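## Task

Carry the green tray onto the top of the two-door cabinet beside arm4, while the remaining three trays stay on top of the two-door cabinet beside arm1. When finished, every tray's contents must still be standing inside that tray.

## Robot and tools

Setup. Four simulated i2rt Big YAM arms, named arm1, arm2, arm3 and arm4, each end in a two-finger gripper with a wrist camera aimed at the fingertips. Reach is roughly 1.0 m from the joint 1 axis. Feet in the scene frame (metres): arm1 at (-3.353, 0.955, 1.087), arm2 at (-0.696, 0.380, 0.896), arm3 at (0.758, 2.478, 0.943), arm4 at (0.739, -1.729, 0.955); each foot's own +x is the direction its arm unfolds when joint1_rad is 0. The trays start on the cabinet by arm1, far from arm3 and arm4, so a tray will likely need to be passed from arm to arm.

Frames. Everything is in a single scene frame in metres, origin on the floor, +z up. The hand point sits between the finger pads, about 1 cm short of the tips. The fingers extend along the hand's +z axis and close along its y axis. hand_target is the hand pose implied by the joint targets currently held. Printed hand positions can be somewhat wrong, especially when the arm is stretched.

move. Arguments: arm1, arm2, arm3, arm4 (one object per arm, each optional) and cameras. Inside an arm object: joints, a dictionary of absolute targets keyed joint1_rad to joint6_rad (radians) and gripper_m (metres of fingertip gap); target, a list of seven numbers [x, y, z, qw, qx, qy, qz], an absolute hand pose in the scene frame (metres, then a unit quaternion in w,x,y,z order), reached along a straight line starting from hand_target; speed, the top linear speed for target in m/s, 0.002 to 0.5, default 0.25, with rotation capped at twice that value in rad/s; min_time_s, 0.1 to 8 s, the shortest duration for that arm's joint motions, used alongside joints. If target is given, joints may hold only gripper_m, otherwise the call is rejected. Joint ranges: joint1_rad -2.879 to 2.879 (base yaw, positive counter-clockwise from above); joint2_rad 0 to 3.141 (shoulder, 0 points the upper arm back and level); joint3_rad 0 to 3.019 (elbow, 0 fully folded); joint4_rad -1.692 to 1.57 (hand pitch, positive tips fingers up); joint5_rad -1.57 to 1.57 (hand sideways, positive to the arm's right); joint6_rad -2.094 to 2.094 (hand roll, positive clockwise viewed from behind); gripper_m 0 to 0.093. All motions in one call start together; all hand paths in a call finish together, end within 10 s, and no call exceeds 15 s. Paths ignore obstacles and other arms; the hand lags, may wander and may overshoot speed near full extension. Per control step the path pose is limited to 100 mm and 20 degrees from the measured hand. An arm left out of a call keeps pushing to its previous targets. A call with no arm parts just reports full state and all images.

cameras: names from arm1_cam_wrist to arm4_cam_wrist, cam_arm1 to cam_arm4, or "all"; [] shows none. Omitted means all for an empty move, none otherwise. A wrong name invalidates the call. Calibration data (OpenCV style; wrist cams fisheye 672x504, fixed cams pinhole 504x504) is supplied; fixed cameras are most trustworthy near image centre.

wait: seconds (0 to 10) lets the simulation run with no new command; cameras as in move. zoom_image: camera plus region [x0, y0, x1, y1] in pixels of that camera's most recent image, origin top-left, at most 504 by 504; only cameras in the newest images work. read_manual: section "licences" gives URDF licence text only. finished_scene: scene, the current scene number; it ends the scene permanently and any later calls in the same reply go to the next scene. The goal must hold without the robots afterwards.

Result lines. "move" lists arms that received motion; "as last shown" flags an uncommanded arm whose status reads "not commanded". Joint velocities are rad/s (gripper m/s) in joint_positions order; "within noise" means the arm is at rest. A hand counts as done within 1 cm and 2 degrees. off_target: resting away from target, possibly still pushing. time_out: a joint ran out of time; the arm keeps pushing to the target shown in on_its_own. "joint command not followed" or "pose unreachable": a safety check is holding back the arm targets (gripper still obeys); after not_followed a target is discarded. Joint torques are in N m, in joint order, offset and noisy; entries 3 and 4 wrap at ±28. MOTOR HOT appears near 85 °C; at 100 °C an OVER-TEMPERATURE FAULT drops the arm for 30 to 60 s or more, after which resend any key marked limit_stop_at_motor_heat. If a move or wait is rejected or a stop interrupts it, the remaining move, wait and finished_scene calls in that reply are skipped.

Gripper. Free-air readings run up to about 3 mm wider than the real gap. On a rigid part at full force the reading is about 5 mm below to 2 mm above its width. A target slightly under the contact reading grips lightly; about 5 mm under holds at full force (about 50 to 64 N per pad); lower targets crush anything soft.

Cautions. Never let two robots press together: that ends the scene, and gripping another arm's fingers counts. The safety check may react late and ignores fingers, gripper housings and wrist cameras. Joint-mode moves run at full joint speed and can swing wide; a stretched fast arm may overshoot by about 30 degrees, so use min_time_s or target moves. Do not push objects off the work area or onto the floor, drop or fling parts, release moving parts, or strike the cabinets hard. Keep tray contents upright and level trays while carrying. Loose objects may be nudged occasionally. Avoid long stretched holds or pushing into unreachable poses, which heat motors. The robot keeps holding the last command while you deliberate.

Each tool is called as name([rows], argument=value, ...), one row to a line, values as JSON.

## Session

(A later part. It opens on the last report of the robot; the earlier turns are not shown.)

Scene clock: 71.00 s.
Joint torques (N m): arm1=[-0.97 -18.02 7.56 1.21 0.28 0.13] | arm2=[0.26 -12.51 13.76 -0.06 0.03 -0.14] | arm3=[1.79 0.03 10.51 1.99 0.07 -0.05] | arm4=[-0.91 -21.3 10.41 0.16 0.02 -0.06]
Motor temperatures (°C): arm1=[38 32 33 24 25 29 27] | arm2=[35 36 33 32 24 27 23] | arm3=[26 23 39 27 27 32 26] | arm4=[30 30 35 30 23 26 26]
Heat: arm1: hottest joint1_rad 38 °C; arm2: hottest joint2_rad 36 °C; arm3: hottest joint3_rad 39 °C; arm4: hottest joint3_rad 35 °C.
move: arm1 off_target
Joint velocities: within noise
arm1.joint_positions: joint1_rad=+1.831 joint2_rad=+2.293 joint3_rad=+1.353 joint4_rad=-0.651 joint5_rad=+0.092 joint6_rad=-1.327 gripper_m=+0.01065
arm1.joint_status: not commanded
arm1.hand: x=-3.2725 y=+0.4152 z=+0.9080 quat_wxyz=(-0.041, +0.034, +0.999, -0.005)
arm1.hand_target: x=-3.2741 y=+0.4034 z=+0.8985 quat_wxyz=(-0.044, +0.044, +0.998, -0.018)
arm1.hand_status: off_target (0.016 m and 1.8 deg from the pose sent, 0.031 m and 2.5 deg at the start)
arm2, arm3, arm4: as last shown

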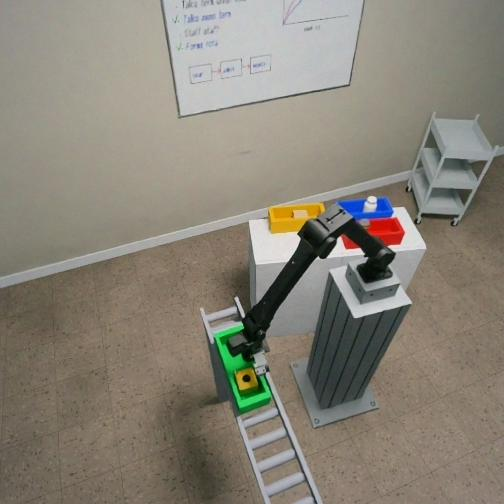

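move(arm1={"target": [-3.275, 0.393, 0.975, -0.044, 0.022, 0.998, -0.02], "speed": 0.15})

move(arm1={"target": [-3.274, 0.411, 0.925, -0.044, 0.022, 0.998, -0.02], "speed": 0.1}, cameras=["cam_arm1"])

zoom_image(camera="cam_arm1", region=[220, 360, 300, 440])

zoom_image(camera="cam_arm1", region=[200, 300, 260, 360])

Scene clock: 73.83 s.
Joint torques (N m): arm1=[-1.08 -23.65 8.79 -0.17 -0.14 -0.08] | arm2=[0.26 -12.45 13.76 -0.02 0.03 -0.14] | arm3=[1.55 -0.03 10.47 1.96 0.03 -0.05] | arm4=[-0.85 -21.19 10.4 0.17 0.03 -0.05]
Motor temperatures (°C): arm1=[38 32 33 24 25 29 27] | arm2=[35 36 34 32 24 27 23] | arm3=[26 23 39 27 27 32 26] | arm4=[30 30 35 30 23 26 26]
Heat: arm1: hottest joint1_rad 38 °C; arm2: hottest joint2_rad 36 °C; arm3: hottest joint3_rad 39 °C; arm4: hottest joint3_rad 35 °C.
move: arm1 off_target
Joint velocities: within noise
arm1.joint_positions: joint1_rad=+1.831 joint2_rad=+2.227 joint3_rad=+1.353 joint4_rad=-0.757 joint5_rad=+0.106 joint6_rad=-1.349 gripper_m=+0.01065
arm1.joint_status: not commanded
arm1.hand: x=-3.2767 y=+0.4216 z=+0.9432 quat_wxyz=(-0.052, +0.022, +0.998, +0.014)
arm1.hand_target: x=-3.2751 y=+0.3941 z=+0.9754 quat_wxyz=(-0.044, +0.022, +0.999, -0.020)
arm1.hand_status: off_target (0.043 m and 4.0 deg from the pose sent, 0.071 m and 2.2 deg at the start)
arm2, arm3, arm4: as last shown
pictures: none

Scene clock: 75.30 s.
Joint torques (N m): arm1=[-0.26 -20.95 6.22 1.03 -0.14 -0.02] | arm2=[0.26 -12.63 13.75 -0.01 0.03 -0.14] | arm3=[1.73 0.09 10.47 1.99 0.07 -0.05] | arm4=[-0.91 -21.3 10.39 0.2 0.04 -0.06]
Motor temperatures (°C): arm1=[38 32 33 24 25 29 27] | arm2=[35 36 34 32 24 27 23] | arm3=[26 23 39 27 27 32 26] | arm4=[30 30 35 30 23 26 26]
Heat: arm1: hottest joint1_rad 38 °C; arm2: hottest joint2_rad 36 °C; arm3: hottest joint3_rad 39 °C; arm4: hottest joint3_rad 35 °C.
move: arm1 off_target
Joint velocities: within noise
arm1.joint_positions: joint1_rad=+1.831 joint2_rad=+2.267 joint3_rad=+1.327 joint4_rad=-0.667 joint5_rad=+0.106 joint6_rad=-1.349 gripper_m=+0.01065
arm1.joint_status: not commanded
arm1.hand: x=-3.2771 y=+0.4253 z=+0.9155 quat_wxyz=(-0.050, +0.023, +0.998, +0.002)
arm1.hand_target: x=-3.2739 y=+0.4111 z=+0.9254 quat_wxyz=(-0.044, +0.022, +0.999, -0.020)
arm1.hand_status: off_target (0.017 m and 2.6 deg from the pose sent, 0.021 m and 4.0 deg at the start)
arm2, arm3, arm4: as last shown

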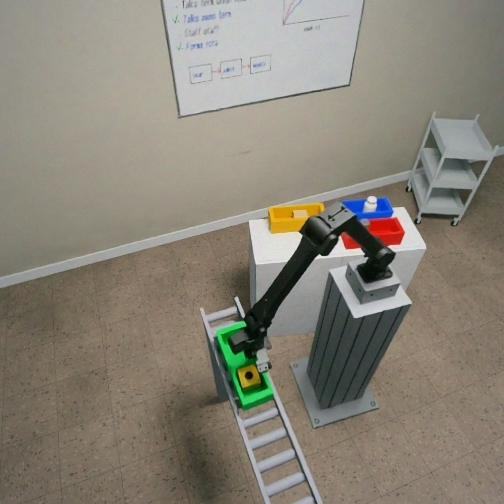

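Scaled by 6.300 from the camera's image (finer frame: 720x720).

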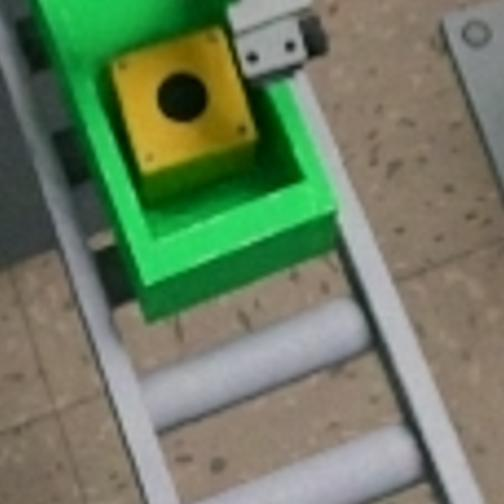

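Scaled by 8.400 from the camera's image (finer frame: 720x720).

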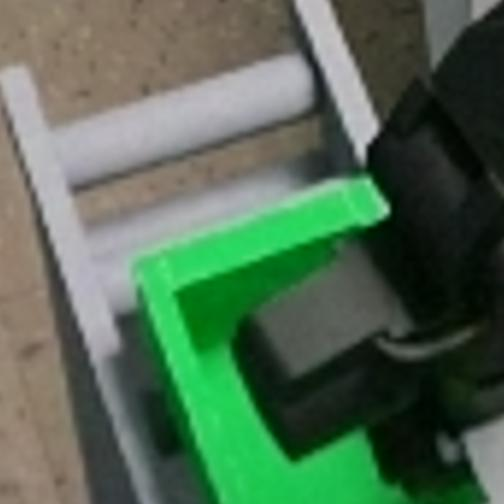

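move(arm1={"target": [-3.275, 0.381, 0.975, -0.044, 0.01, 0.999, -0.02], "speed": 0.15})

move(arm1={"target": [-3.274, 0.4, 0.923, -0.044, 0.01, 0.999, -0.02], "speed": 0.1}, cameras=["cam_arm1"])

zoom_image(camera="cam_arm1", region=[220, 360, 300, 440])

zoom_image(camera="cam_arm1", region=[200, 300, 260, 360])

Scene clock: 78.60 s.
Joint torques (N m): arm1=[-0.97 -23.71 11.07 -0.25 -0.17 -0.08] | arm2=[0.38 -12.57 13.76 -0.03 0.04 -0.15] | arm3=[1.61 -0.38 10.54 1.98 0.05 -0.05] | arm4=[-0.85 -21.36 10.39 0.21 0.03 -0.06]
Motor temperatures (°C): arm1=[38 32 33 24 25 29 27] | arm2=[34 36 35 32 24 27 23] | arm3=[26 23 40 27 27 32 26] | arm4=[30 30 35 30 23 26 26]
Heat: arm1: hottest joint1_rad 38 °C; arm2: hottest joint2_rad 36 °C; arm3: hottest joint3_rad 40 °C; arm4: hottest joint3_rad 35 °C.
move: arm1 off_target
Joint velocities: within noise
arm1.joint_positions: joint1_rad=+1.830 joint2_rad=+2.245 joint3_rad=+1.361 joint4_rad=-0.775 joint5_rad=+0.108 joint6_rad=-1.377 gripper_m=+0.01065
arm1.joint_status: not commanded
arm1.hand: x=-3.2782 y=+0.4269 z=+0.9359 quat_wxyz=(-0.055, +0.008, +0.998, +0.028)
arm1.hand_target: x=-3.2758 y=+0.3838 z=+0.9766 quat_wxyz=(-0.045, +0.010, +0.999, -0.020)
arm1.hand_status: off_target (0.060 m and 5.7 deg from the pose sent, 0.074 m and 3.0 deg at the start)
arm2, arm3, arm4: as last shown
pictures: none

Scene clock: 79.70 s.
Joint torques (N m): arm1=[-1.26 -19.02 6.93 1.54 -0.32 -0.07] | arm2=[0.21 -12.63 13.74 -0.01 0.04 -0.14] | arm3=[1.85 -0.21 10.48 1.99 0.06 -0.05] | arm4=[-0.97 -21.36 10.43 0.17 0.02 -0.05]
Motor temperatures (°C): arm1=[38 32 33 24 25 29 27] | arm2=[34 36 35 32 24 27 23] | arm3=[26 23 40 27 27 32 26] | arm4=[30 30 35 30 23 26 26]
Heat: arm1: hottest joint1_rad 38 °C; arm2: hottest joint2_rad 36 °C; arm3: hottest joint3_rad 40 °C; arm4: hottest joint3_rad 35 °C.
move: arm1 off_target
Joint velocities: within noise
arm1.joint_positions: joint1_rad=+1.830 joint2_rad=+2.259 joint3_rad=+1.361 joint4_rad=-0.698 joint5_rad=+0.111 joint6_rad=-1.376 gripper_m=+0.01065
arm1.joint_status: not commanded
arm1.hand: x=-3.2761 y=+0.4119 z=+0.9282 quat_wxyz=(-0.051, +0.010, +0.999, -0.003)
arm1.hand_target: x=-3.2742 y=+0.4003 z=+0.9234 quat_wxyz=(-0.044, +0.010, +0.999, -0.020)
arm1.hand_status: off_target (0.013 m and 2.1 deg from the pose sent, 0.030 m and 5.7 deg at the start)
arm2, arm4: as last shown
arm3.joint_positions: joint1_rad=-0.331 joint2_rad=+0.647 joint3_rad=+1.368 joint4_rad=-1.341 joint5_rad=+0.187 joint6_rad=+0.489 gripper_m=+0.09396
arm3.joint_status: not commanded
arm3.hand: x=+1.0113 y=+2.4730 z=+1.4646 quat_wxyz=(-0.457, -0.206, -0.864, -0.057)
arm3.hand_target: x=+1.0096 y=+2.4728 z=+1.4771 quat_wxyz=(-0.469, -0.206, -0.857, -0.062)
arm3.hand_status: not commanded

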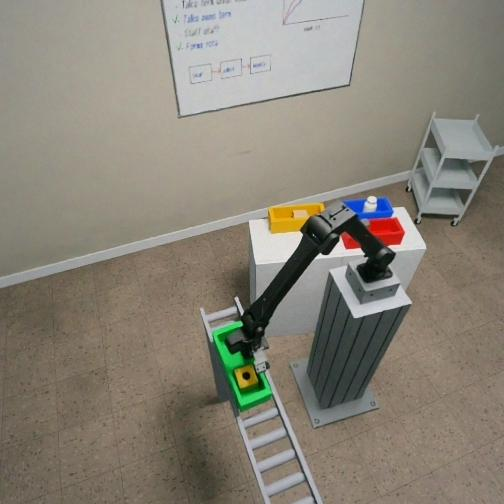

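Scaled by 6.300 from the camera's image (finer frame: 720x720).

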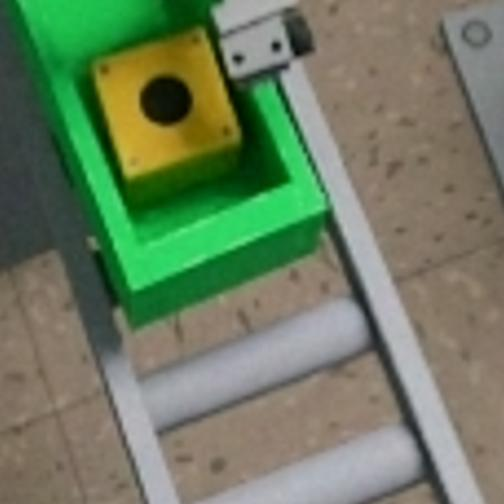

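Scaled by 8.400 from the camera's image (finer frame: 720x720).

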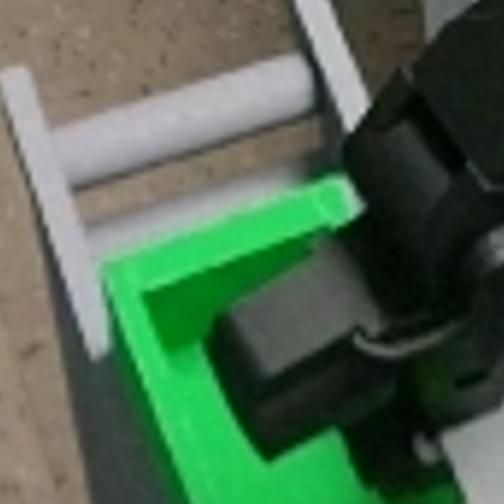

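move(arm1={"target": [-3.274, 0.411, 0.905, -0.044, 0.01, 0.999, -0.02], "speed": 0.08}, cameras=["cam_arm1"])

zoom_image(camera="cam_arm1", region=[220, 360, 300, 440])

zoom_image(camera="cam_arm1", region=[200, 300, 260, 360])

Scene clock: 84.17 s.
Joint torques (N m): arm1=[-0.5 -19.37 5.93 1.22 0.35 -0.04] | arm2=[0.38 -12.57 13.75 -0.05 0.03 -0.15] | arm3=[1.85 0.03 10.47 1.98 0.03 -0.05] | arm4=[-0.91 -21.42 10.37 0.2 0.03 -0.06]
Motor temperatures (°C): arm1=[38 32 33 24 25 29 27] | arm2=[34 36 35 32 24 27 23] | arm3=[26 23 40 27 27 32 26] | arm4=[30 30 35 30 23 26 26]
Heat: arm1: hottest joint1_rad 38 °C; arm2: hottest joint2_rad 36 °C; arm3: hottest joint3_rad 40 °C; arm4: hottest joint3_rad 35 °C.
move: arm1 done
Joint velocities: within noise
arm1.joint_positions: joint1_rad=+1.831 joint2_rad=+2.283 joint3_rad=+1.337 joint4_rad=-0.637 joint5_rad=+0.091 joint6_rad=-1.374 gripper_m=+0.01065
arm1.joint_status: not commanded
arm1.hand: x=-3.2730 y=+0.4176 z=+0.9093 quat_wxyz=(-0.040, +0.011, +0.999, -0.008)
arm1.hand_target: x=-3.2740 y=+0.4111 z=+0.9053 quat_wxyz=(-0.044, +0.010, +0.999, -0.020)
arm1.hand_status: done (0.008 m and 1.5 deg from the pose sent, 0.023 m and 2.1 deg at the start)
arm2, arm3, arm4: as last shown

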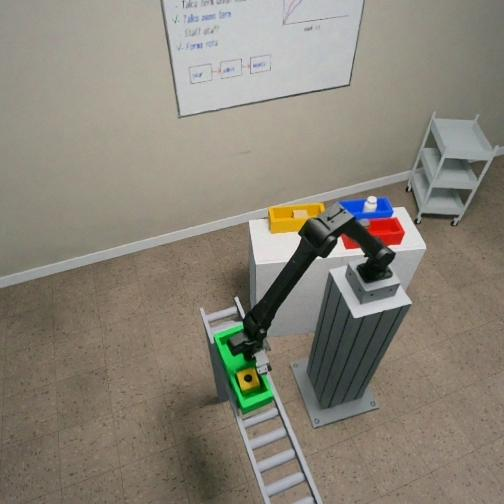

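Scaled by 6.300 from the camera's image (finer frame: 720x720).

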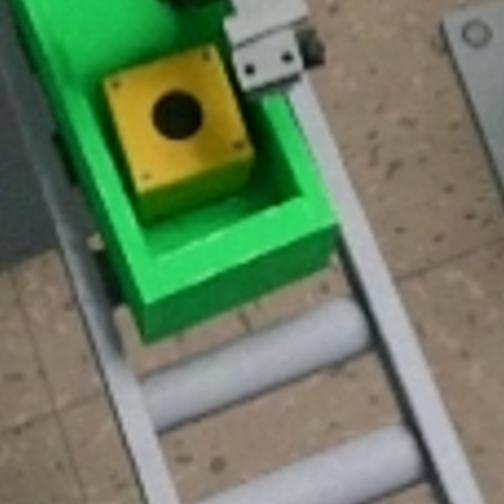

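Scaled by 8.400 from the camera's image (finer frame: 720x720).

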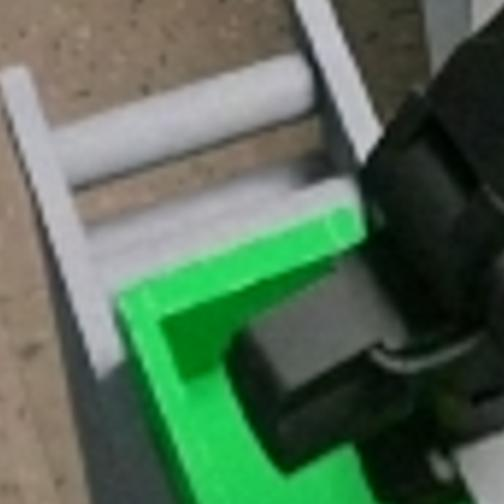

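move(arm1={"target": [-3.274, 0.406, 0.87, -0.044, 0.01, 0.999, -0.02], "speed": 0.08}, cameras=["cam_arm1"])

zoom_image(camera="cam_arm1", region=[220, 360, 300, 440])

zoom_image(camera="cam_arm1", region=[200, 300, 260, 360])

Scene clock: 85.47 s.
Joint torques (N m): arm1=[-0.91 -13.51 8.03 2.73 0.47 -0.05] | arm2=[0.32 -12.63 13.74 -0.05 0.04 -0.14] | arm3=[1.73 -0.09 10.51 1.94 0.06 -0.05] | arm4=[-0.91 -21.25 10.41 0.16 0.03 -0.05]
Motor temperatures (°C): arm1=[38 32 33 24 25 29 27] | arm2=[34 36 36 32 24 27 23] | arm3=[26 23 40 27 27 32 26] | arm4=[30 30 35 30 23 26 26]
Heat: arm1: hottest joint1_rad 38 °C; arm2: hottest joint2_rad 36 °C; arm3: hottest joint3_rad 40 °C; arm4: hottest joint3_rad 35 °C.
move: arm1 off_target
Joint velocities: within noise
arm1.joint_positions: joint1_rad=+1.831 joint2_rad=+2.289 joint3_rad=+1.337 joint4_rad=-0.631 joint5_rad=+0.088 joint6_rad=-1.374 gripper_m=+0.01065
arm1.joint_status: not commanded
arm1.hand: x=-3.2724 y=+0.4179 z=+0.9064 quat_wxyz=(-0.038, +0.011, +0.999, -0.008)
arm1.hand_target: x=-3.2744 y=+0.4092 z=+0.8724 quat_wxyz=(-0.044, +0.010, +0.999, -0.019)
arm1.hand_status: off_target (0.038 m and 1.6 deg from the pose sent, 0.041 m and 1.5 deg at the start)
arm2, arm3, arm4: as last shown

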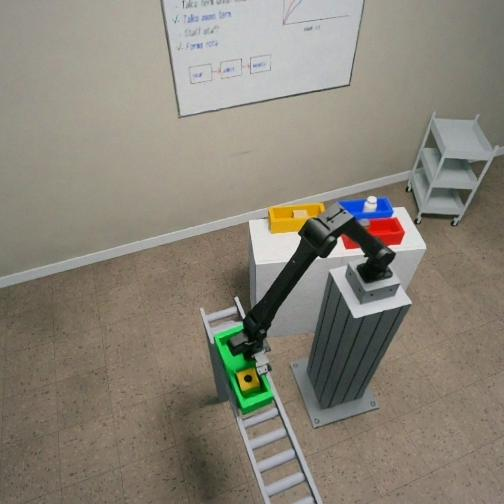

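Scaled by 6.300 from the camera's image (finer frame: 720x720).

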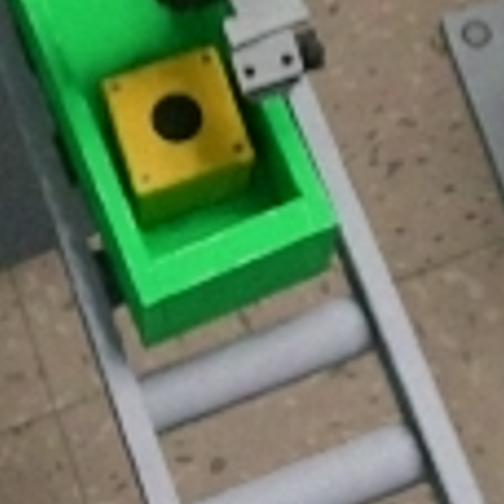

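Scaled by 8.400 from the camera's image (finer frame: 720x720).

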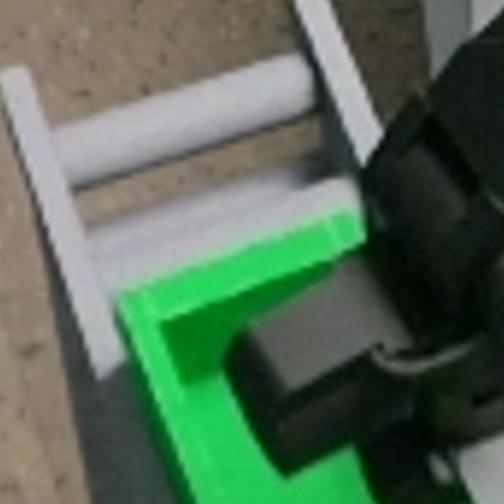

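move(arm1={"target": [-3.273, 0.411, 0.903, -0.04, 0.01, 0.999, -0.01], "speed": 0.1})

move(arm1={"target": [-3.275, 0.405, 1.08, -0.04, 0.01, 0.999, -0.01], "speed": 0.3, "joints": {"gripper_m": 0.045}}, cameras=["cam_arm1", "cam_arm2"])

Scene clock: 88.33 s.
Joint torques (N m): arm1=[-0.44 -19.08 7.3 0.23 0.14 -0.06] | arm2=[0.26 -12.51 13.79 -0.01 0.03 -0.14] | arm3=[1.73 -0.32 10.45 2.04 0.05 -0.06] | arm4=[-0.91 -21.48 10.36 0.17 0.02 -0.06]
Motor temperatures (°C): arm1=[38 32 33 24 25 29 27] | arm2=[34 36 36 32 24 27 23] | arm3=[26 23 40 27 27 31 26] | arm4=[30 30 35 30 23 26 26]
Heat: arm1: hottest joint1_rad 38 °C; arm2: hottest joint2_rad 36 °C; arm3: hottest joint3_rad 40 °C; arm4: hottest joint3_rad 35 °C.
move: arm1 done
Joint velocities: within noise
arm1.joint_positions: joint1_rad=+1.831 joint2_rad=+2.288 joint3_rad=+1.337 joint4_rad=-0.634 joint5_rad=+0.085 joint6_rad=-1.374 gripper_m=+0.01065
arm1.joint_status: not commanded
arm1.hand: x=-3.2720 y=+0.4182 z=+0.9070 quat_wxyz=(-0.037, +0.011, +0.999, -0.007)
arm1.hand_target: x=-3.2730 y=+0.4111 z=+0.9032 quat_wxyz=(-0.040, +0.010, +0.999, -0.010)
arm1.hand_status: done (0.008 m and 0.5 deg from the pose sent, 0.008 m and 0.4 deg at the start)
arm2.joint_positions: joint1_rad=-0.100 joint2_rad=+1.606 joint3_rad=+1.217 joint4_rad=-1.203 joint5_rad=+0.014 joint6_rad=-0.070 gripper_m=+0.09396
arm2.joint_status: not commanded
arm2.hand: x=-1.1452 y=+0.4170 z=+1.0130 quat_wxyz=(+0.001, -1.000, +0.001, -0.007)
arm2.hand_target: x=-1.1595 y=+0.4200 z=+1.0200 quat_wxyz=(+0.000, -1.000, +0.000, +0.000)
arm2.hand_status: not commanded
arm3: as last shown
arm4.joint_positions: joint1_rad=+1.468 joint2_rad=+2.102 joint3_rad=+1.443 joint4_rad=-0.929 joint5_rad=-0.013 joint6_rad=+1.437 gripper_m=+0.09398
arm4.joint_status: not commanded
arm4.hand: x=+1.0897 y=-1.2794 z=+0.8982 quat_wxyz=(+0.002, -0.263, -0.965, +0.006)
arm4.hand_target: x=+1.0997 y=-1.2703 z=+0.9001 quat_wxyz=(+0.000, -0.259, -0.966, +0.000)
arm4.hand_status: not commanded
pictures: none

Scene clock: 89.77 s.
Joint torques (N m): arm1=[-0.91 -17.67 11.06 -0.24 -0.01 -0.06] | arm2=[0.32 -12.51 13.79 -0.03 0.02 -0.14] | arm3=[1.85 -0.03 10.39 1.98 0.06 -0.07] | arm4=[-0.97 -21.25 10.39 0.18 0.03 -0.05]
Motor temperatures (°C): arm1=[38 32 33 24 25 29 27] | arm2=[34 36 36 32 24 27 23] | arm3=[26 23 40 27 27 31 26] | arm4=[30 30 35 30 23 26 26]
Heat: arm1: hottest joint1_rad 38 °C; arm2: hottest joint2_rad 36 °C; arm3: hottest joint3_rad 40 °C; arm4: hottest joint3_rad 35 °C.
move: arm1 off_target
Joint velocities: within noise
arm1.joint_positions: joint1_rad=+1.830 joint2_rad=+1.985 joint3_rad=+1.364 joint4_rad=-0.970 joint5_rad=+0.090 joint6_rad=-1.374 gripper_m=+0.04493
arm1.joint_status: all done
arm1.hand: x=-3.2748 y=+0.4187 z=+1.0739 quat_wxyz=(-0.040, +0.011, +0.999, -0.003)
arm1.hand_target: x=-3.2751 y=+0.4054 z=+1.0802 quat_wxyz=(-0.040, +0.010, +0.999, -0.010)
arm1.hand_status: off_target (0.015 m and 0.8 deg from the pose sent, 0.174 m and 0.5 deg at the start)
arm2, arm3, arm4: as last shown

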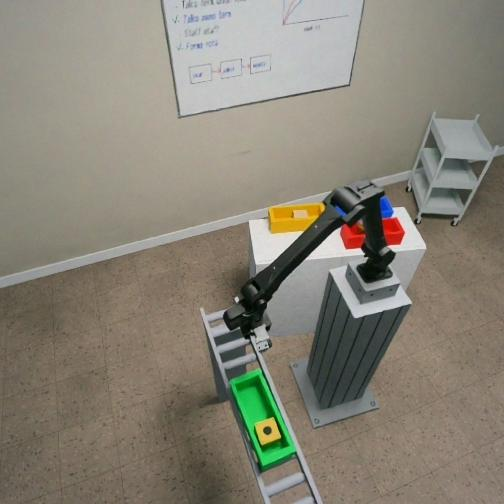

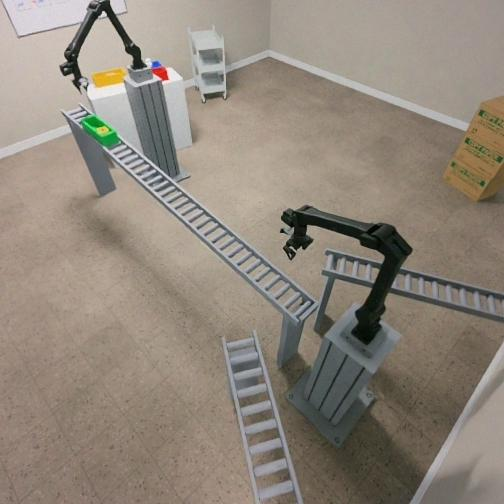

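Rolling nicely.

wait(seconds=4, cameras=["cam_arm2", "arm2_cam_wrist"])

zoom_image(camera="arm2_cam_wrist", region=[168, 0, 672, 378])

Scene clock: 94.07 s.
Joint torques (N m): arm1=[-0.73 -17.61 11.03 -0.24 0.03 -0.09] | arm2=[0.26 -12.51 13.75 -0.02 0.03 -0.14] | arm3=[1.79 -0.21 10.5 1.96 0.03 -0.08] | arm4=[-0.97 -21.36 10.39 0.17 0.03 -0.06]
Motor temperatures (°C): arm1=[38 33 33 24 25 28 27] | arm2=[34 36 37 32 24 27 23] | arm3=[26 23 40 27 27 31 26] | arm4=[30 30 35 30 23 26 26]
Heat: arm1: hottest joint1_rad 38 °C; arm2: hottest joint3_rad 37 °C; arm3: hottest joint3_rad 40 °C; arm4: hottest joint3_rad 35 °C.
Joint velocities: within noise
arm1.joint_positions: joint1_rad=+1.830 joint2_rad=+1.985 joint3_rad=+1.364 joint4_rad=-0.970 joint5_rad=+0.090 joint6_rad=-1.374 gripper_m=+0.04493
arm1.joint_status: all done
arm1.hand: x=-3.2748 y=+0.4187 z=+1.0739 quat_wxyz=(-0.040, +0.011, +0.999, -0.003)
arm1.hand_target: x=-3.2751 y=+0.4053 z=+1.0802 quat_wxyz=(-0.040, +0.010, +0.999, -0.010)
arm1.hand_status: off_target (0.015 m and 0.8 deg from the pose sent, 0.174 m and 0.5 deg at the start)
arm2.joint_positions: joint1_rad=-0.100 joint2_rad=+1.606 joint3_rad=+1.217 joint4_rad=-1.203 joint5_rad=+0.014 joint6_rad=-0.070 gripper_m=+0.09396
arm2.joint_status: not commanded
arm2.hand: x=-1.1452 y=+0.4170 z=+1.0130 quat_wxyz=(+0.001, -1.000, +0.001, -0.007)
arm2.hand_target: x=-1.1595 y=+0.4200 z=+1.0200 quat_wxyz=(+0.000, -1.000, +0.000, +0.000)
arm2.hand_status: not commanded
arm3.joint_positions: joint1_rad=-0.331 joint2_rad=+0.647 joint3_rad=+1.368 joint4_rad=-1.341 joint5_rad=+0.187 joint6_rad=+0.489 gripper_m=+0.09396
arm3.joint_status: not commanded
arm3.hand: x=+1.0113 y=+2.4730 z=+1.4646 quat_wxyz=(-0.457, -0.206, -0.864, -0.057)
arm3.hand_target: x=+1.0096 y=+2.4728 z=+1.4771 quat_wxyz=(-0.469, -0.206, -0.857, -0.062)
arm3.hand_status: not commanded
arm4.joint_positions: joint1_rad=+1.468 joint2_rad=+2.102 joint3_rad=+1.443 joint4_rad=-0.929 joint5_rad=-0.013 joint6_rad=+1.437 gripper_m=+0.09398
arm4.joint_status: not commanded
arm4.hand: x=+1.0897 y=-1.2794 z=+0.8982 quat_wxyz=(+0.002, -0.263, -0.965, +0.006)
arm4.hand_target: x=+1.0997 y=-1.2703 z=+0.9001 quat_wxyz=(+0.000, -0.259, -0.966, +0.000)
arm4.hand_status: not commanded
wait: 4.00 s; at rest from the start
pictures: arm2_cam_wrist, cam_arm2
arm2_cam_wrist: T_world_to_cam=[[0.08265, 0.99438, -0.06623, -0.25282], [0.89298, -0.04439, 0.44791, 0.63569], [0.44245, -0.09616, -0.89162, 1.55413]] pos_world=[-1.23438, 0.42906, 1.08422]

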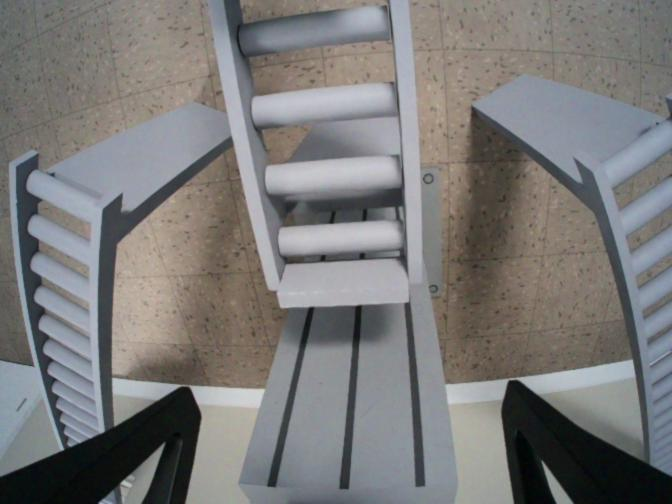

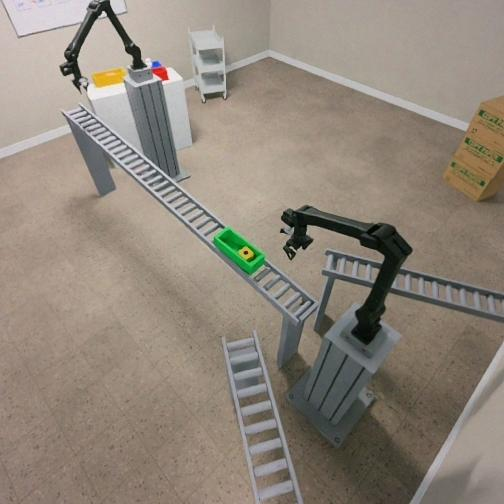

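Scaled by 1.000.

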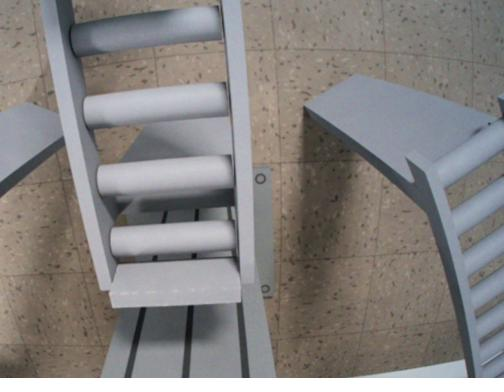

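wait(seconds=2.5, cameras=["cam_arm2", "arm2_cam_wrist"])

zoom_image(camera="arm2_cam_wrist", region=[168, 0, 500, 350])

zoom_image(camera="cam_arm2", region=[200, 230, 350, 380])

Scene clock: 96.80 s.
Joint torques (N m): arm1=[-0.73 -17.9 10.96 -0.24 0 -0.06] | arm2=[0.26 -12.51 13.72 -0.03 0.03 -0.13] | arm3=[1.73 -0.32 10.54 2.02 0.05 -0.07] | arm4=[-0.79 -21.25 10.37 0.16 0.03 -0.06]
Motor temperatures (°C): arm1=[38 33 33 24 25 28 27] | arm2=[34 36 37 32 24 26 23] | arm3=[26 23 40 27 27 31 26] | arm4=[30 30 35 30 23 26 26]
Heat: arm1: hottest joint1_rad 38 °C; arm2: hottest joint3_rad 37 °C; arm3: hottest joint3_rad 40 °C; arm4: hottest joint3_rad 35 °C.
Joint velocities: within noise
arm1.joint_positions: joint1_rad=+1.830 joint2_rad=+1.985 joint3_rad=+1.364 joint4_rad=-0.970 joint5_rad=+0.090 joint6_rad=-1.374 gripper_m=+0.04493
arm1.joint_status: all done
arm1.hand: x=-3.2748 y=+0.4187 z=+1.0739 quat_wxyz=(-0.040, +0.011, +0.999, -0.003)
arm1.hand_target: x=-3.2751 y=+0.4053 z=+1.0802 quat_wxyz=(-0.040, +0.010, +0.999, -0.010)
arm1.hand_status: off_target (0.015 m and 0.8 deg from the pose sent, 0.174 m and 0.5 deg at the start)
arm2.joint_positions: joint1_rad=-0.100 joint2_rad=+1.606 joint3_rad=+1.217 joint4_rad=-1.203 joint5_rad=+0.014 joint6_rad=-0.070 gripper_m=+0.09396
arm2.joint_status: not commanded
arm2.hand: x=-1.1452 y=+0.4170 z=+1.0130 quat_wxyz=(+0.001, -1.000, +0.001, -0.007)
arm2.hand_target: x=-1.1595 y=+0.4200 z=+1.0200 quat_wxyz=(+0.000, -1.000, +0.000, +0.000)
arm2.hand_status: not commanded
arm3.joint_positions: joint1_rad=-0.331 joint2_rad=+0.647 joint3_rad=+1.368 joint4_rad=-1.341 joint5_rad=+0.187 joint6_rad=+0.489 gripper_m=+0.09396
arm3.joint_status: not commanded
arm3.hand: x=+1.0113 y=+2.4730 z=+1.4646 quat_wxyz=(-0.457, -0.206, -0.864, -0.057)
arm3.hand_target: x=+1.0096 y=+2.4728 z=+1.4771 quat_wxyz=(-0.469, -0.206, -0.857, -0.062)
arm3.hand_status: not commanded
arm4.joint_positions: joint1_rad=+1.468 joint2_rad=+2.102 joint3_rad=+1.443 joint4_rad=-0.929 joint5_rad=-0.013 joint6_rad=+1.437 gripper_m=+0.09398
arm4.joint_status: not commanded
arm4.hand: x=+1.0897 y=-1.2794 z=+0.8982 quat_wxyz=(+0.002, -0.263, -0.965, +0.006)
arm4.hand_target: x=+1.0997 y=-1.2703 z=+0.9001 quat_wxyz=(+0.000, -0.259, -0.966, +0.000)
arm4.hand_status: not commanded
wait: 2.50 s; at rest by 0.03 s
pictures: arm2_cam_wrist, cam_arm2
arm2_cam_wrist: T_world_to_cam=[[0.08265, 0.99438, -0.06623, -0.25282], [0.89298, -0.04439, 0.44791, 0.63569], [0.44245, -0.09616, -0.89162, 1.55413]] pos_world=[-1.23438, 0.42906, 1.08422]

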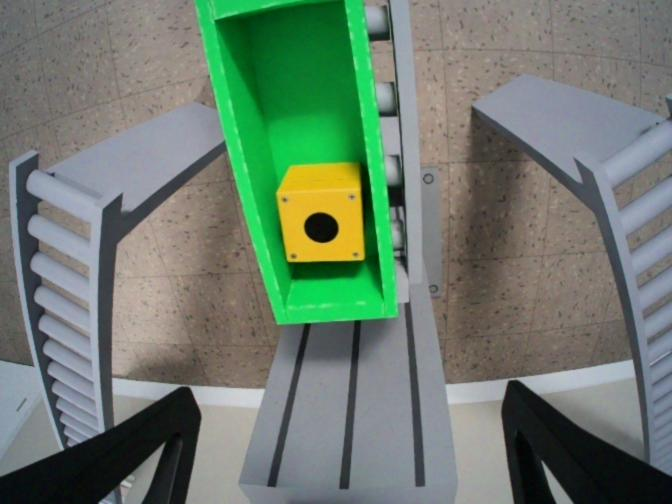

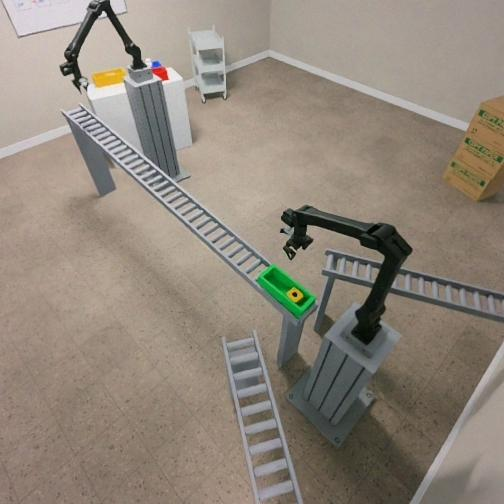

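Scaled by 1.440 from the camera's image (finer frame: 960x720).

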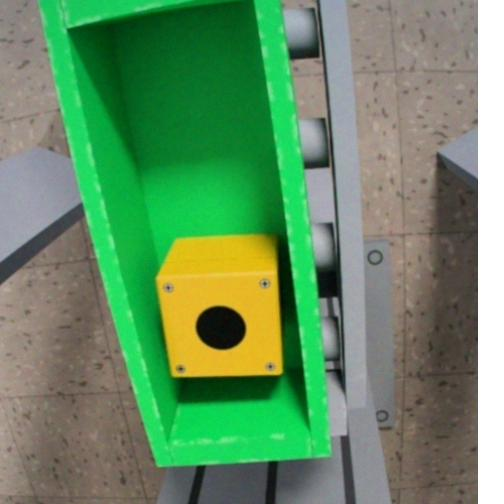

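Scaled by 3.360 from the camera's image (finer frame: 720x720).

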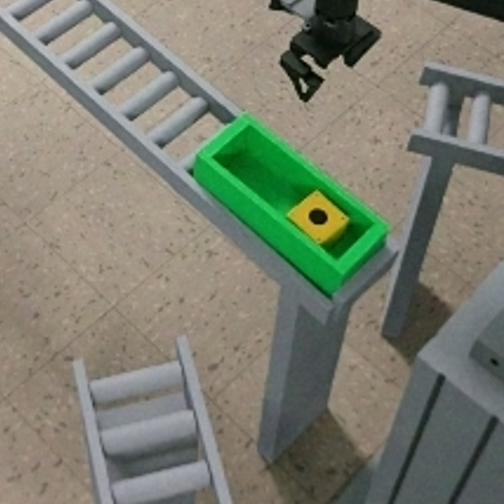

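move(arm2={"target": [-1.148, 0.434, 0.8, -0.001, 0.9988, 0.0244, -0.0436], "speed": 0.2, "joints": {"gripper_m": 0.05}}, arm1={"joints": {"joint2_rad": 1.3, "joint3_rad": 1.3, "joint4_rad": -1.3}, "min_time_s": 3}, cameras=["cam_arm2", "arm2_cam_wrist"])

zoom_image(camera="cam_arm2", region=[230, 230, 350, 350])

Scene clock: 101.90 s.
Joint torques (N m): arm1=[-0.91 -9.76 8.68 0.27 0.01 -0.05] | arm2=[-0.03 -14.51 6.87 1.03 0.01 -0.14] | arm3=[1.73 -0.15 10.37 1.98 0.05 -0.06] | arm4=[-0.91 -21.3 10.39 0.16 0.03 -0.06]
Motor temperatures (°C): arm1=[38 33 33 24 25 28 27] | arm2=[34 36 36 32 24 26 23] | arm3=[26 23 40 27 27 31 25] | arm4=[30 30 35 30 23 26 26]
Heat: arm1: hottest joint1_rad 38 °C; arm2: hottest joint2_rad 36 °C; arm3: hottest joint3_rad 40 °C; arm4: hottest joint3_rad 35 °C.
move: arm1 done; arm2 done
Joint velocities: within noise
arm1.joint_positions: joint1_rad=+1.830 joint2_rad=+1.301 joint3_rad=+1.319 joint4_rad=-1.286 joint5_rad=+0.090 joint6_rad=-1.374 gripper_m=+0.04493
arm1.joint_status: all done
arm1.hand: x=-3.2956 y=+0.5202 z=+1.3768 quat_wxyz=(-0.010, +0.019, +0.987, -0.162)
arm1.hand_target: x=-3.2989 y=+0.5278 z=+1.3675 quat_wxyz=(-0.015, +0.017, +0.989, -0.146)
arm1.hand_status: not commanded
arm2.joint_positions: joint1_rad=-0.137 joint2_rad=+1.910 joint3_rad=+0.957 joint4_rad=-0.540 joint5_rad=+0.003 joint6_rad=-0.162 gripper_m=+0.05008
arm2.joint_status: all done
arm2.hand: x=-1.1468 y=+0.4297 z=+0.8052 quat_wxyz=(+0.002, -0.999, -0.026, +0.043)
arm2.hand_target: x=-1.1478 y=+0.4340 z=+0.8000 quat_wxyz=(+0.001, -0.999, -0.024, +0.044)
arm2.hand_status: done (0.007 m and 0.2 deg from the pose sent, 0.214 m and 6.4 deg at the start)
arm3, arm4: as last shown
pictures: arm2_cam_wrist, cam_arm2
arm2_cam_wrist: T_world_to_cam=[[0.02189, 0.99732, -0.06976, -0.34713], [0.93391, 0.00451, 0.35749, 0.8295], [0.35685, -0.07297, -0.93131, 1.29458]] pos_world=[-1.22905, 0.43693, 0.88489]

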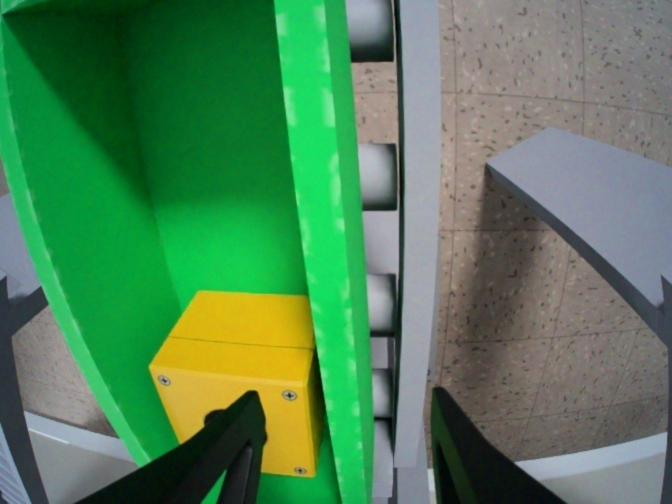

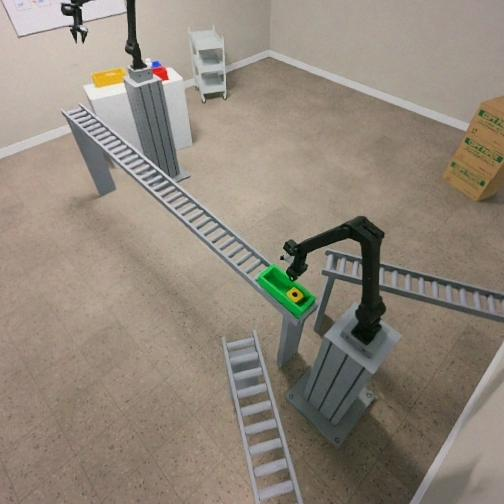

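Scaled by 4.200 from the camera's image (finer frame: 720x720).

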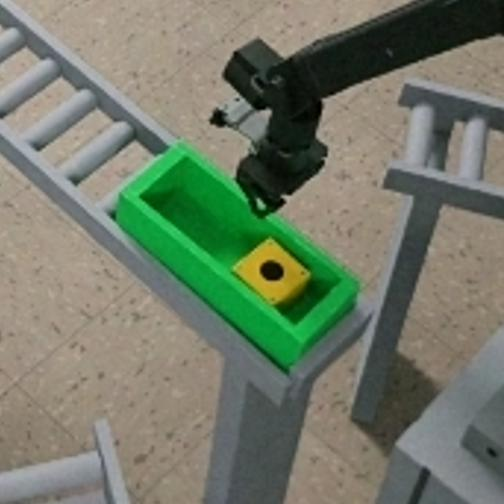

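move(arm2={"target": [-1.148, 0.4275, 0.772, -0.001, 0.9988, 0.0244, -0.0436], "speed": 0.12, "joints": {"gripper_m": 0.045}}, cameras=["arm2_cam_wrist"])

Scene clock: 105.03 s.
Joint torques (N m): arm1=[-0.85 -10.11 8.69 0.34 0 -0.07] | arm2=[0.97 -14.39 6.01 1.02 0.06 0] | arm3=[1.67 -0.5 10.39 2 0.06 -0.04] | arm4=[-1.03 -21.25 10.39 0.17 0.02 -0.06]
Motor temperatures (°C): arm1=[38 33 33 24 25 28 27] | arm2=[34 36 35 32 24 26 23] | arm3=[26 23 40 27 27 31 25] | arm4=[30 30 35 30 23 26 26]
Heat: arm1: hottest joint1_rad 38 °C; arm2: hottest joint2_rad 36 °C; arm3: hottest joint3_rad 40 °C; arm4: hottest joint3_rad 35 °C.
move: arm2 done
Joint velocities: within noise
arm1, arm3, arm4: as last shown
arm2.joint_positions: joint1_rad=-0.137 joint2_rad=+1.972 joint3_rad=+0.957 joint4_rad=-0.470 joint5_rad=+0.003 joint6_rad=-0.162 gripper_m=+0.04509
arm2.joint_status: all done
arm2.hand: x=-1.1495 y=+0.4297 z=+0.7799 quat_wxyz=(+0.002, -0.999, -0.026, +0.047)
arm2.hand_target: x=-1.1478 y=+0.4275 z=+0.7722 quat_wxyz=(+0.001, -0.999, -0.024, +0.043)
arm2.hand_status: done (0.008 m and 0.4 deg from the pose sent, 0.033 m and 0.2 deg at the start)
arm2_cam_wrist: T_world_to_cam=[[0.0219, 0.99737, -0.06909, -0.34929], [0.93658, 0.00371, 0.35042, 0.84991], [0.34976, -0.07238, -0.93404, 1.26573]] pos_world=[-1.23106, 0.43683, 0.86029]

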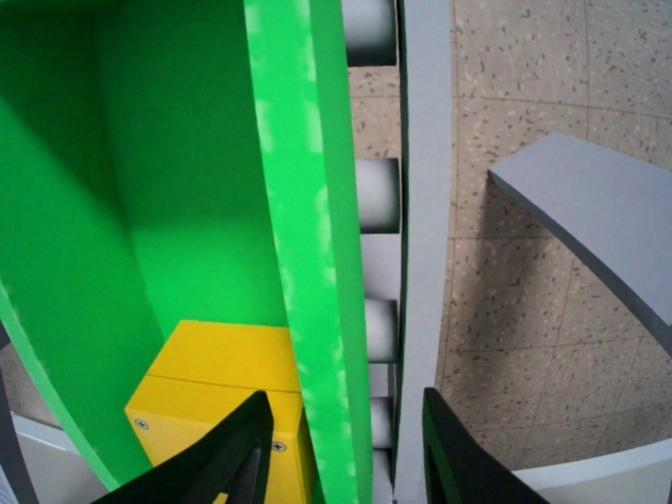

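move(arm2={"target": [-1.148, 0.4175, 0.755, -0.001, 0.9988, 0.0244, -0.0436], "speed": 0.12}, cameras=["arm2_cam_wrist"])

Scene clock: 106.37 s.
Joint torques (N m): arm1=[-0.79 -9.99 8.55 0.35 0 -0.06] | arm2=[1.14 -14.62 5.59 1.13 0.13 -0.01] | arm3=[1.79 -0.15 10.54 2.03 0.06 -0.06] | arm4=[-0.97 -21.25 10.4 0.17 0.03 -0.06]
Motor temperatures (°C): arm1=[38 33 33 24 25 28 27] | arm2=[34 36 35 32 24 26 23] | arm3=[26 23 40 27 27 31 25] | arm4=[30 30 35 30 23 26 26]
Heat: arm1: hottest joint1_rad 38 °C; arm2: hottest joint2_rad 36 °C; arm3: hottest joint3_rad 40 °C; arm4: hottest joint3_rad 35 °C.
move: arm2 done
Joint velocities: within noise
arm1, arm3, arm4: as last shown
arm2.joint_positions: joint1_rad=-0.120 joint2_rad=+2.011 joint3_rad=+0.957 joint4_rad=-0.428 joint5_rad=+0.003 joint6_rad=-0.140 gripper_m=+0.04509
arm2.joint_status: not commanded
arm2.hand: x=-1.1507 y=+0.4216 z=+0.7639 quat_wxyz=(+0.001, -0.999, -0.024, +0.048)
arm2.hand_target: x=-1.1478 y=+0.4175 z=+0.7552 quat_wxyz=(+0.001, -0.999, -0.024, +0.044)
arm2.hand_status: done (0.010 m and 0.5 deg from the pose sent, 0.028 m and 0.4 deg at the start)
arm2_cam_wrist: T_world_to_cam=[[0.02538, 0.99717, -0.07077, -0.33697], [0.93761, 0.00081, 0.3477, 0.86122], [0.34677, -0.07518, -0.93493, 1.24905]] pos_world=[-1.23207, 0.42922, 0.84448]

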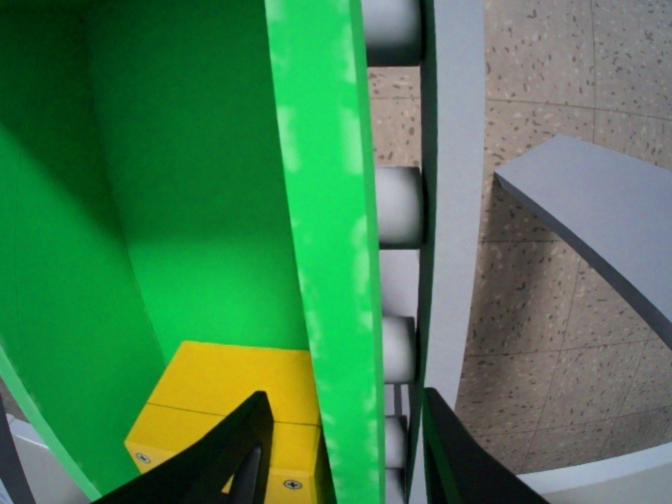

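move(arm2={"target": [-1.145, 0.4175, 0.74, -0.001, 0.9988, 0.0244, -0.0436], "speed": 0.1, "joints": {"gripper_m": 0.035}}, cameras=["arm2_cam_wrist", "cam_arm2"])

zoom_image(camera="cam_arm2", region=[250, 240, 340, 330])

Scene clock: 107.80 s.
Joint torques (N m): arm1=[-0.79 -10.11 8.59 0.28 0.01 -0.07] | arm2=[1.2 -14.51 5.15 1.07 0.14 0] | arm3=[1.96 -0.15 10.44 1.96 0.07 -0.07] | arm4=[-0.97 -21.42 10.36 0.2 0.02 -0.05]
Motor temperatures (°C): arm1=[38 33 33 24 25 28 27] | arm2=[34 36 35 32 24 26 23] | arm3=[26 23 40 27 27 31 25] | arm4=[30 30 35 30 23 26 26]
Heat: arm1: hottest joint1_rad 38 °C; arm2: hottest joint2_rad 36 °C; arm3: hottest joint3_rad 40 °C; arm4: hottest joint3_rad 35 °C.
move: arm2 off_target
Joint velocities: within noise
arm1, arm3, arm4: as last shown
arm2.joint_positions: joint1_rad=-0.120 joint2_rad=+2.045 joint3_rad=+0.953 joint4_rad=-0.389 joint5_rad=+0.003 joint6_rad=-0.140 gripper_m=+0.03509
arm2.joint_status: all done
arm2.hand: x=-1.1491 y=+0.4212 z=+0.7495 quat_wxyz=(+0.001, -0.999, -0.024, +0.049)
arm2.hand_target: x=-1.1448 y=+0.4175 z=+0.7403 quat_wxyz=(+0.001, -0.999, -0.025, +0.043)
arm2.hand_status: off_target (0.011 m and 0.6 deg from the pose sent, 0.025 m and 0.5 deg at the start)
arm2_cam_wrist: T_world_to_cam=[[0.02569, 0.99717, -0.07066, -0.33744], [0.93841, 0.00031, 0.34553, 0.86748], [0.34458, -0.07518, -0.93574, 1.2331]] pos_world=[-1.23028, 0.42892, 0.83028]

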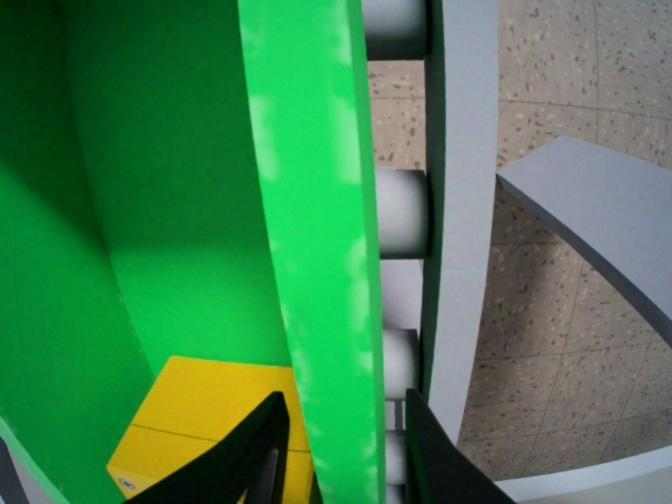

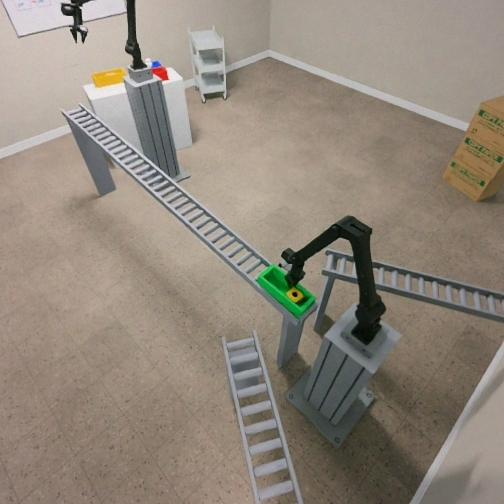

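Scaled by 5.600 from the camera's image (finer frame: 720x720).

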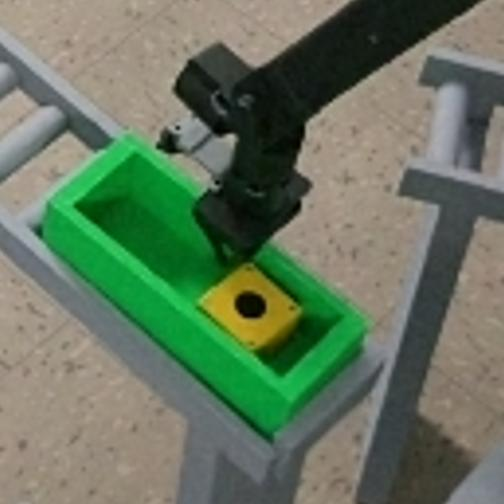

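move(arm2={"joints": {"gripper_m": 0.003}})

move(arm2={"target": [-1.145, 0.4175, 0.84, -0.001, 0.9988, 0.0244, -0.0436], "speed": 0.1}, cameras=["arm2_cam_wrist", "cam_arm2"])

zoom_image(camera="cam_arm2", region=[220, 220, 340, 340])

Scene clock: 108.73 s.
Joint torques (N m): arm1=[-0.62 -9.99 8.62 0.25 -0.03 -0.08] | arm2=[1.2 -14.68 5.11 0.92 -0.35 0] | arm3=[1.9 -0.38 10.5 2.02 0.05 -0.06] | arm4=[-0.79 -21.3 10.37 0.18 0.03 -0.07]
Motor temperatures (°C): arm1=[38 33 33 24 25 28 27] | arm2=[34 36 35 32 24 26 23] | arm3=[26 23 40 27 27 31 25] | arm4=[30 30 35 30 23 26 26]
Heat: arm1: hottest joint1_rad 38 °C; arm2: hottest joint2_rad 36 °C; arm3: hottest joint3_rad 40 °C; arm4: hottest joint3_rad 35 °C.
move: arm2 off_target
Joint velocities: within noise
arm1, arm3, arm4: as last shown
arm2.joint_positions: joint1_rad=-0.120 joint2_rad=+2.045 joint3_rad=+0.953 joint4_rad=-0.386 joint5_rad=+0.015 joint6_rad=-0.140 gripper_m=+0.01081
arm2.joint_status: gripper_m off_target (ended at +0.01084, target +0.00300)
arm2.hand: x=-1.1495 y=+0.4234 z=+0.7494 quat_wxyz=(+0.007, -0.998, -0.023, +0.050)
arm2.hand_target: x=-1.1448 y=+0.4176 z=+0.7402 quat_wxyz=(+0.001, -0.999, -0.024, +0.044)
arm2.hand_status: not commanded
pictures: none

Scene clock: 110.53 s.
Joint torques (N m): arm1=[-0.73 -10.17 8.59 0.34 0.01 -0.05] | arm2=[1.38 -17.32 8.13 -0.05 -0.28 -0.1] | arm3=[1.9 -0.09 10.5 1.99 0.07 -0.04] | arm4=[-0.91 -21.3 10.39 0.18 0.03 -0.06]
Motor temperatures (°C): arm1=[38 32 33 24 25 28 27] | arm2=[34 36 34 32 24 26 23] | arm3=[26 23 40 27 27 31 25] | arm4=[30 30 35 30 23 26 26]
Heat: arm1: hottest joint1_rad 38 °C; arm2: hottest joint2_rad 36 °C; arm3: hottest joint3_rad 40 °C; arm4: hottest joint3_rad 35 °C.
move: arm2 off_target
Joint velocities: within noise
arm1, arm3, arm4: as last shown
arm2.joint_positions: joint1_rad=-0.120 joint2_rad=+1.853 joint3_rad=+0.943 joint4_rad=-0.608 joint5_rad=+0.013 joint6_rad=-0.129 gripper_m=+0.01081
arm2.joint_status: not commanded
arm2.hand: x=-1.1346 y=+0.4227 z=+0.8247 quat_wxyz=(+0.004, -0.999, -0.018, +0.029)
arm2.hand_target: x=-1.1447 y=+0.4176 z=+0.8398 quat_wxyz=(+0.001, -0.999, -0.024, +0.044)
arm2.hand_status: off_target (0.019 m and 1.8 deg from the pose sent, 0.091 m and 1.0 deg at the start)
arm2_cam_wrist: T_world_to_cam=[[0.04035, 0.99714, -0.06394, -0.32282], [0.92404, -0.01289, 0.38208, 0.78702], [0.38016, -0.0745, -0.92191, 1.32721]] pos_world=[-1.21877, 0.43092, 0.90223]

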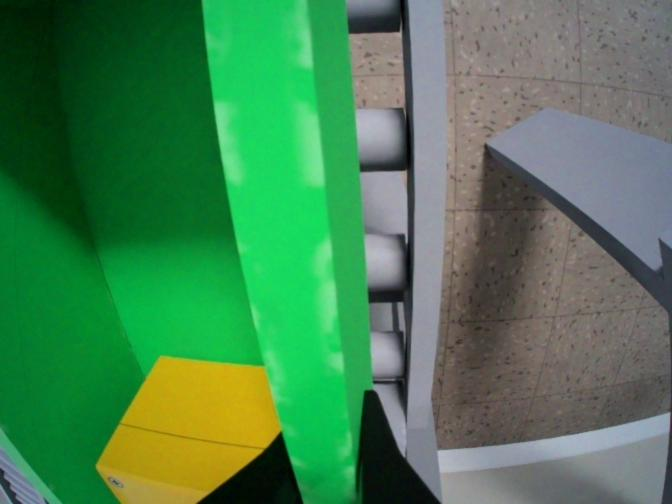

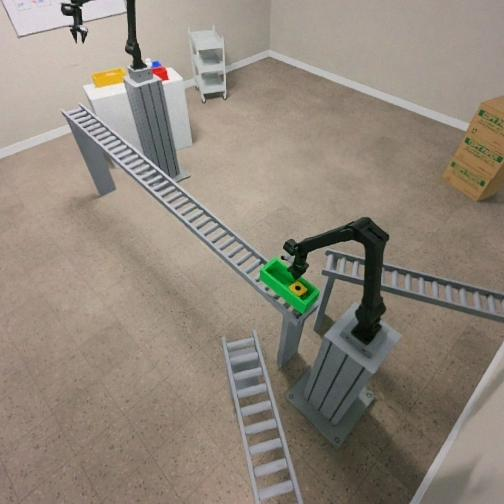

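Scaled by 4.200 from the camera's image (finer frame: 720x720).

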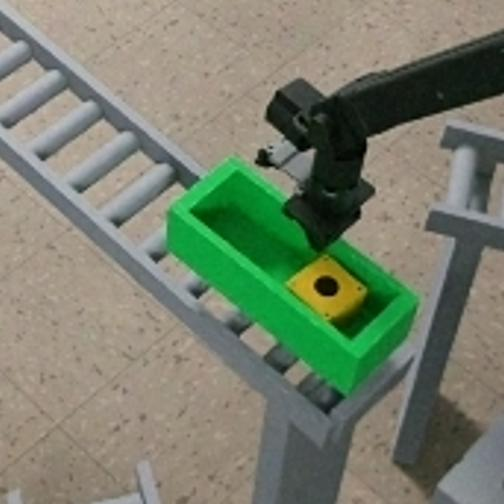

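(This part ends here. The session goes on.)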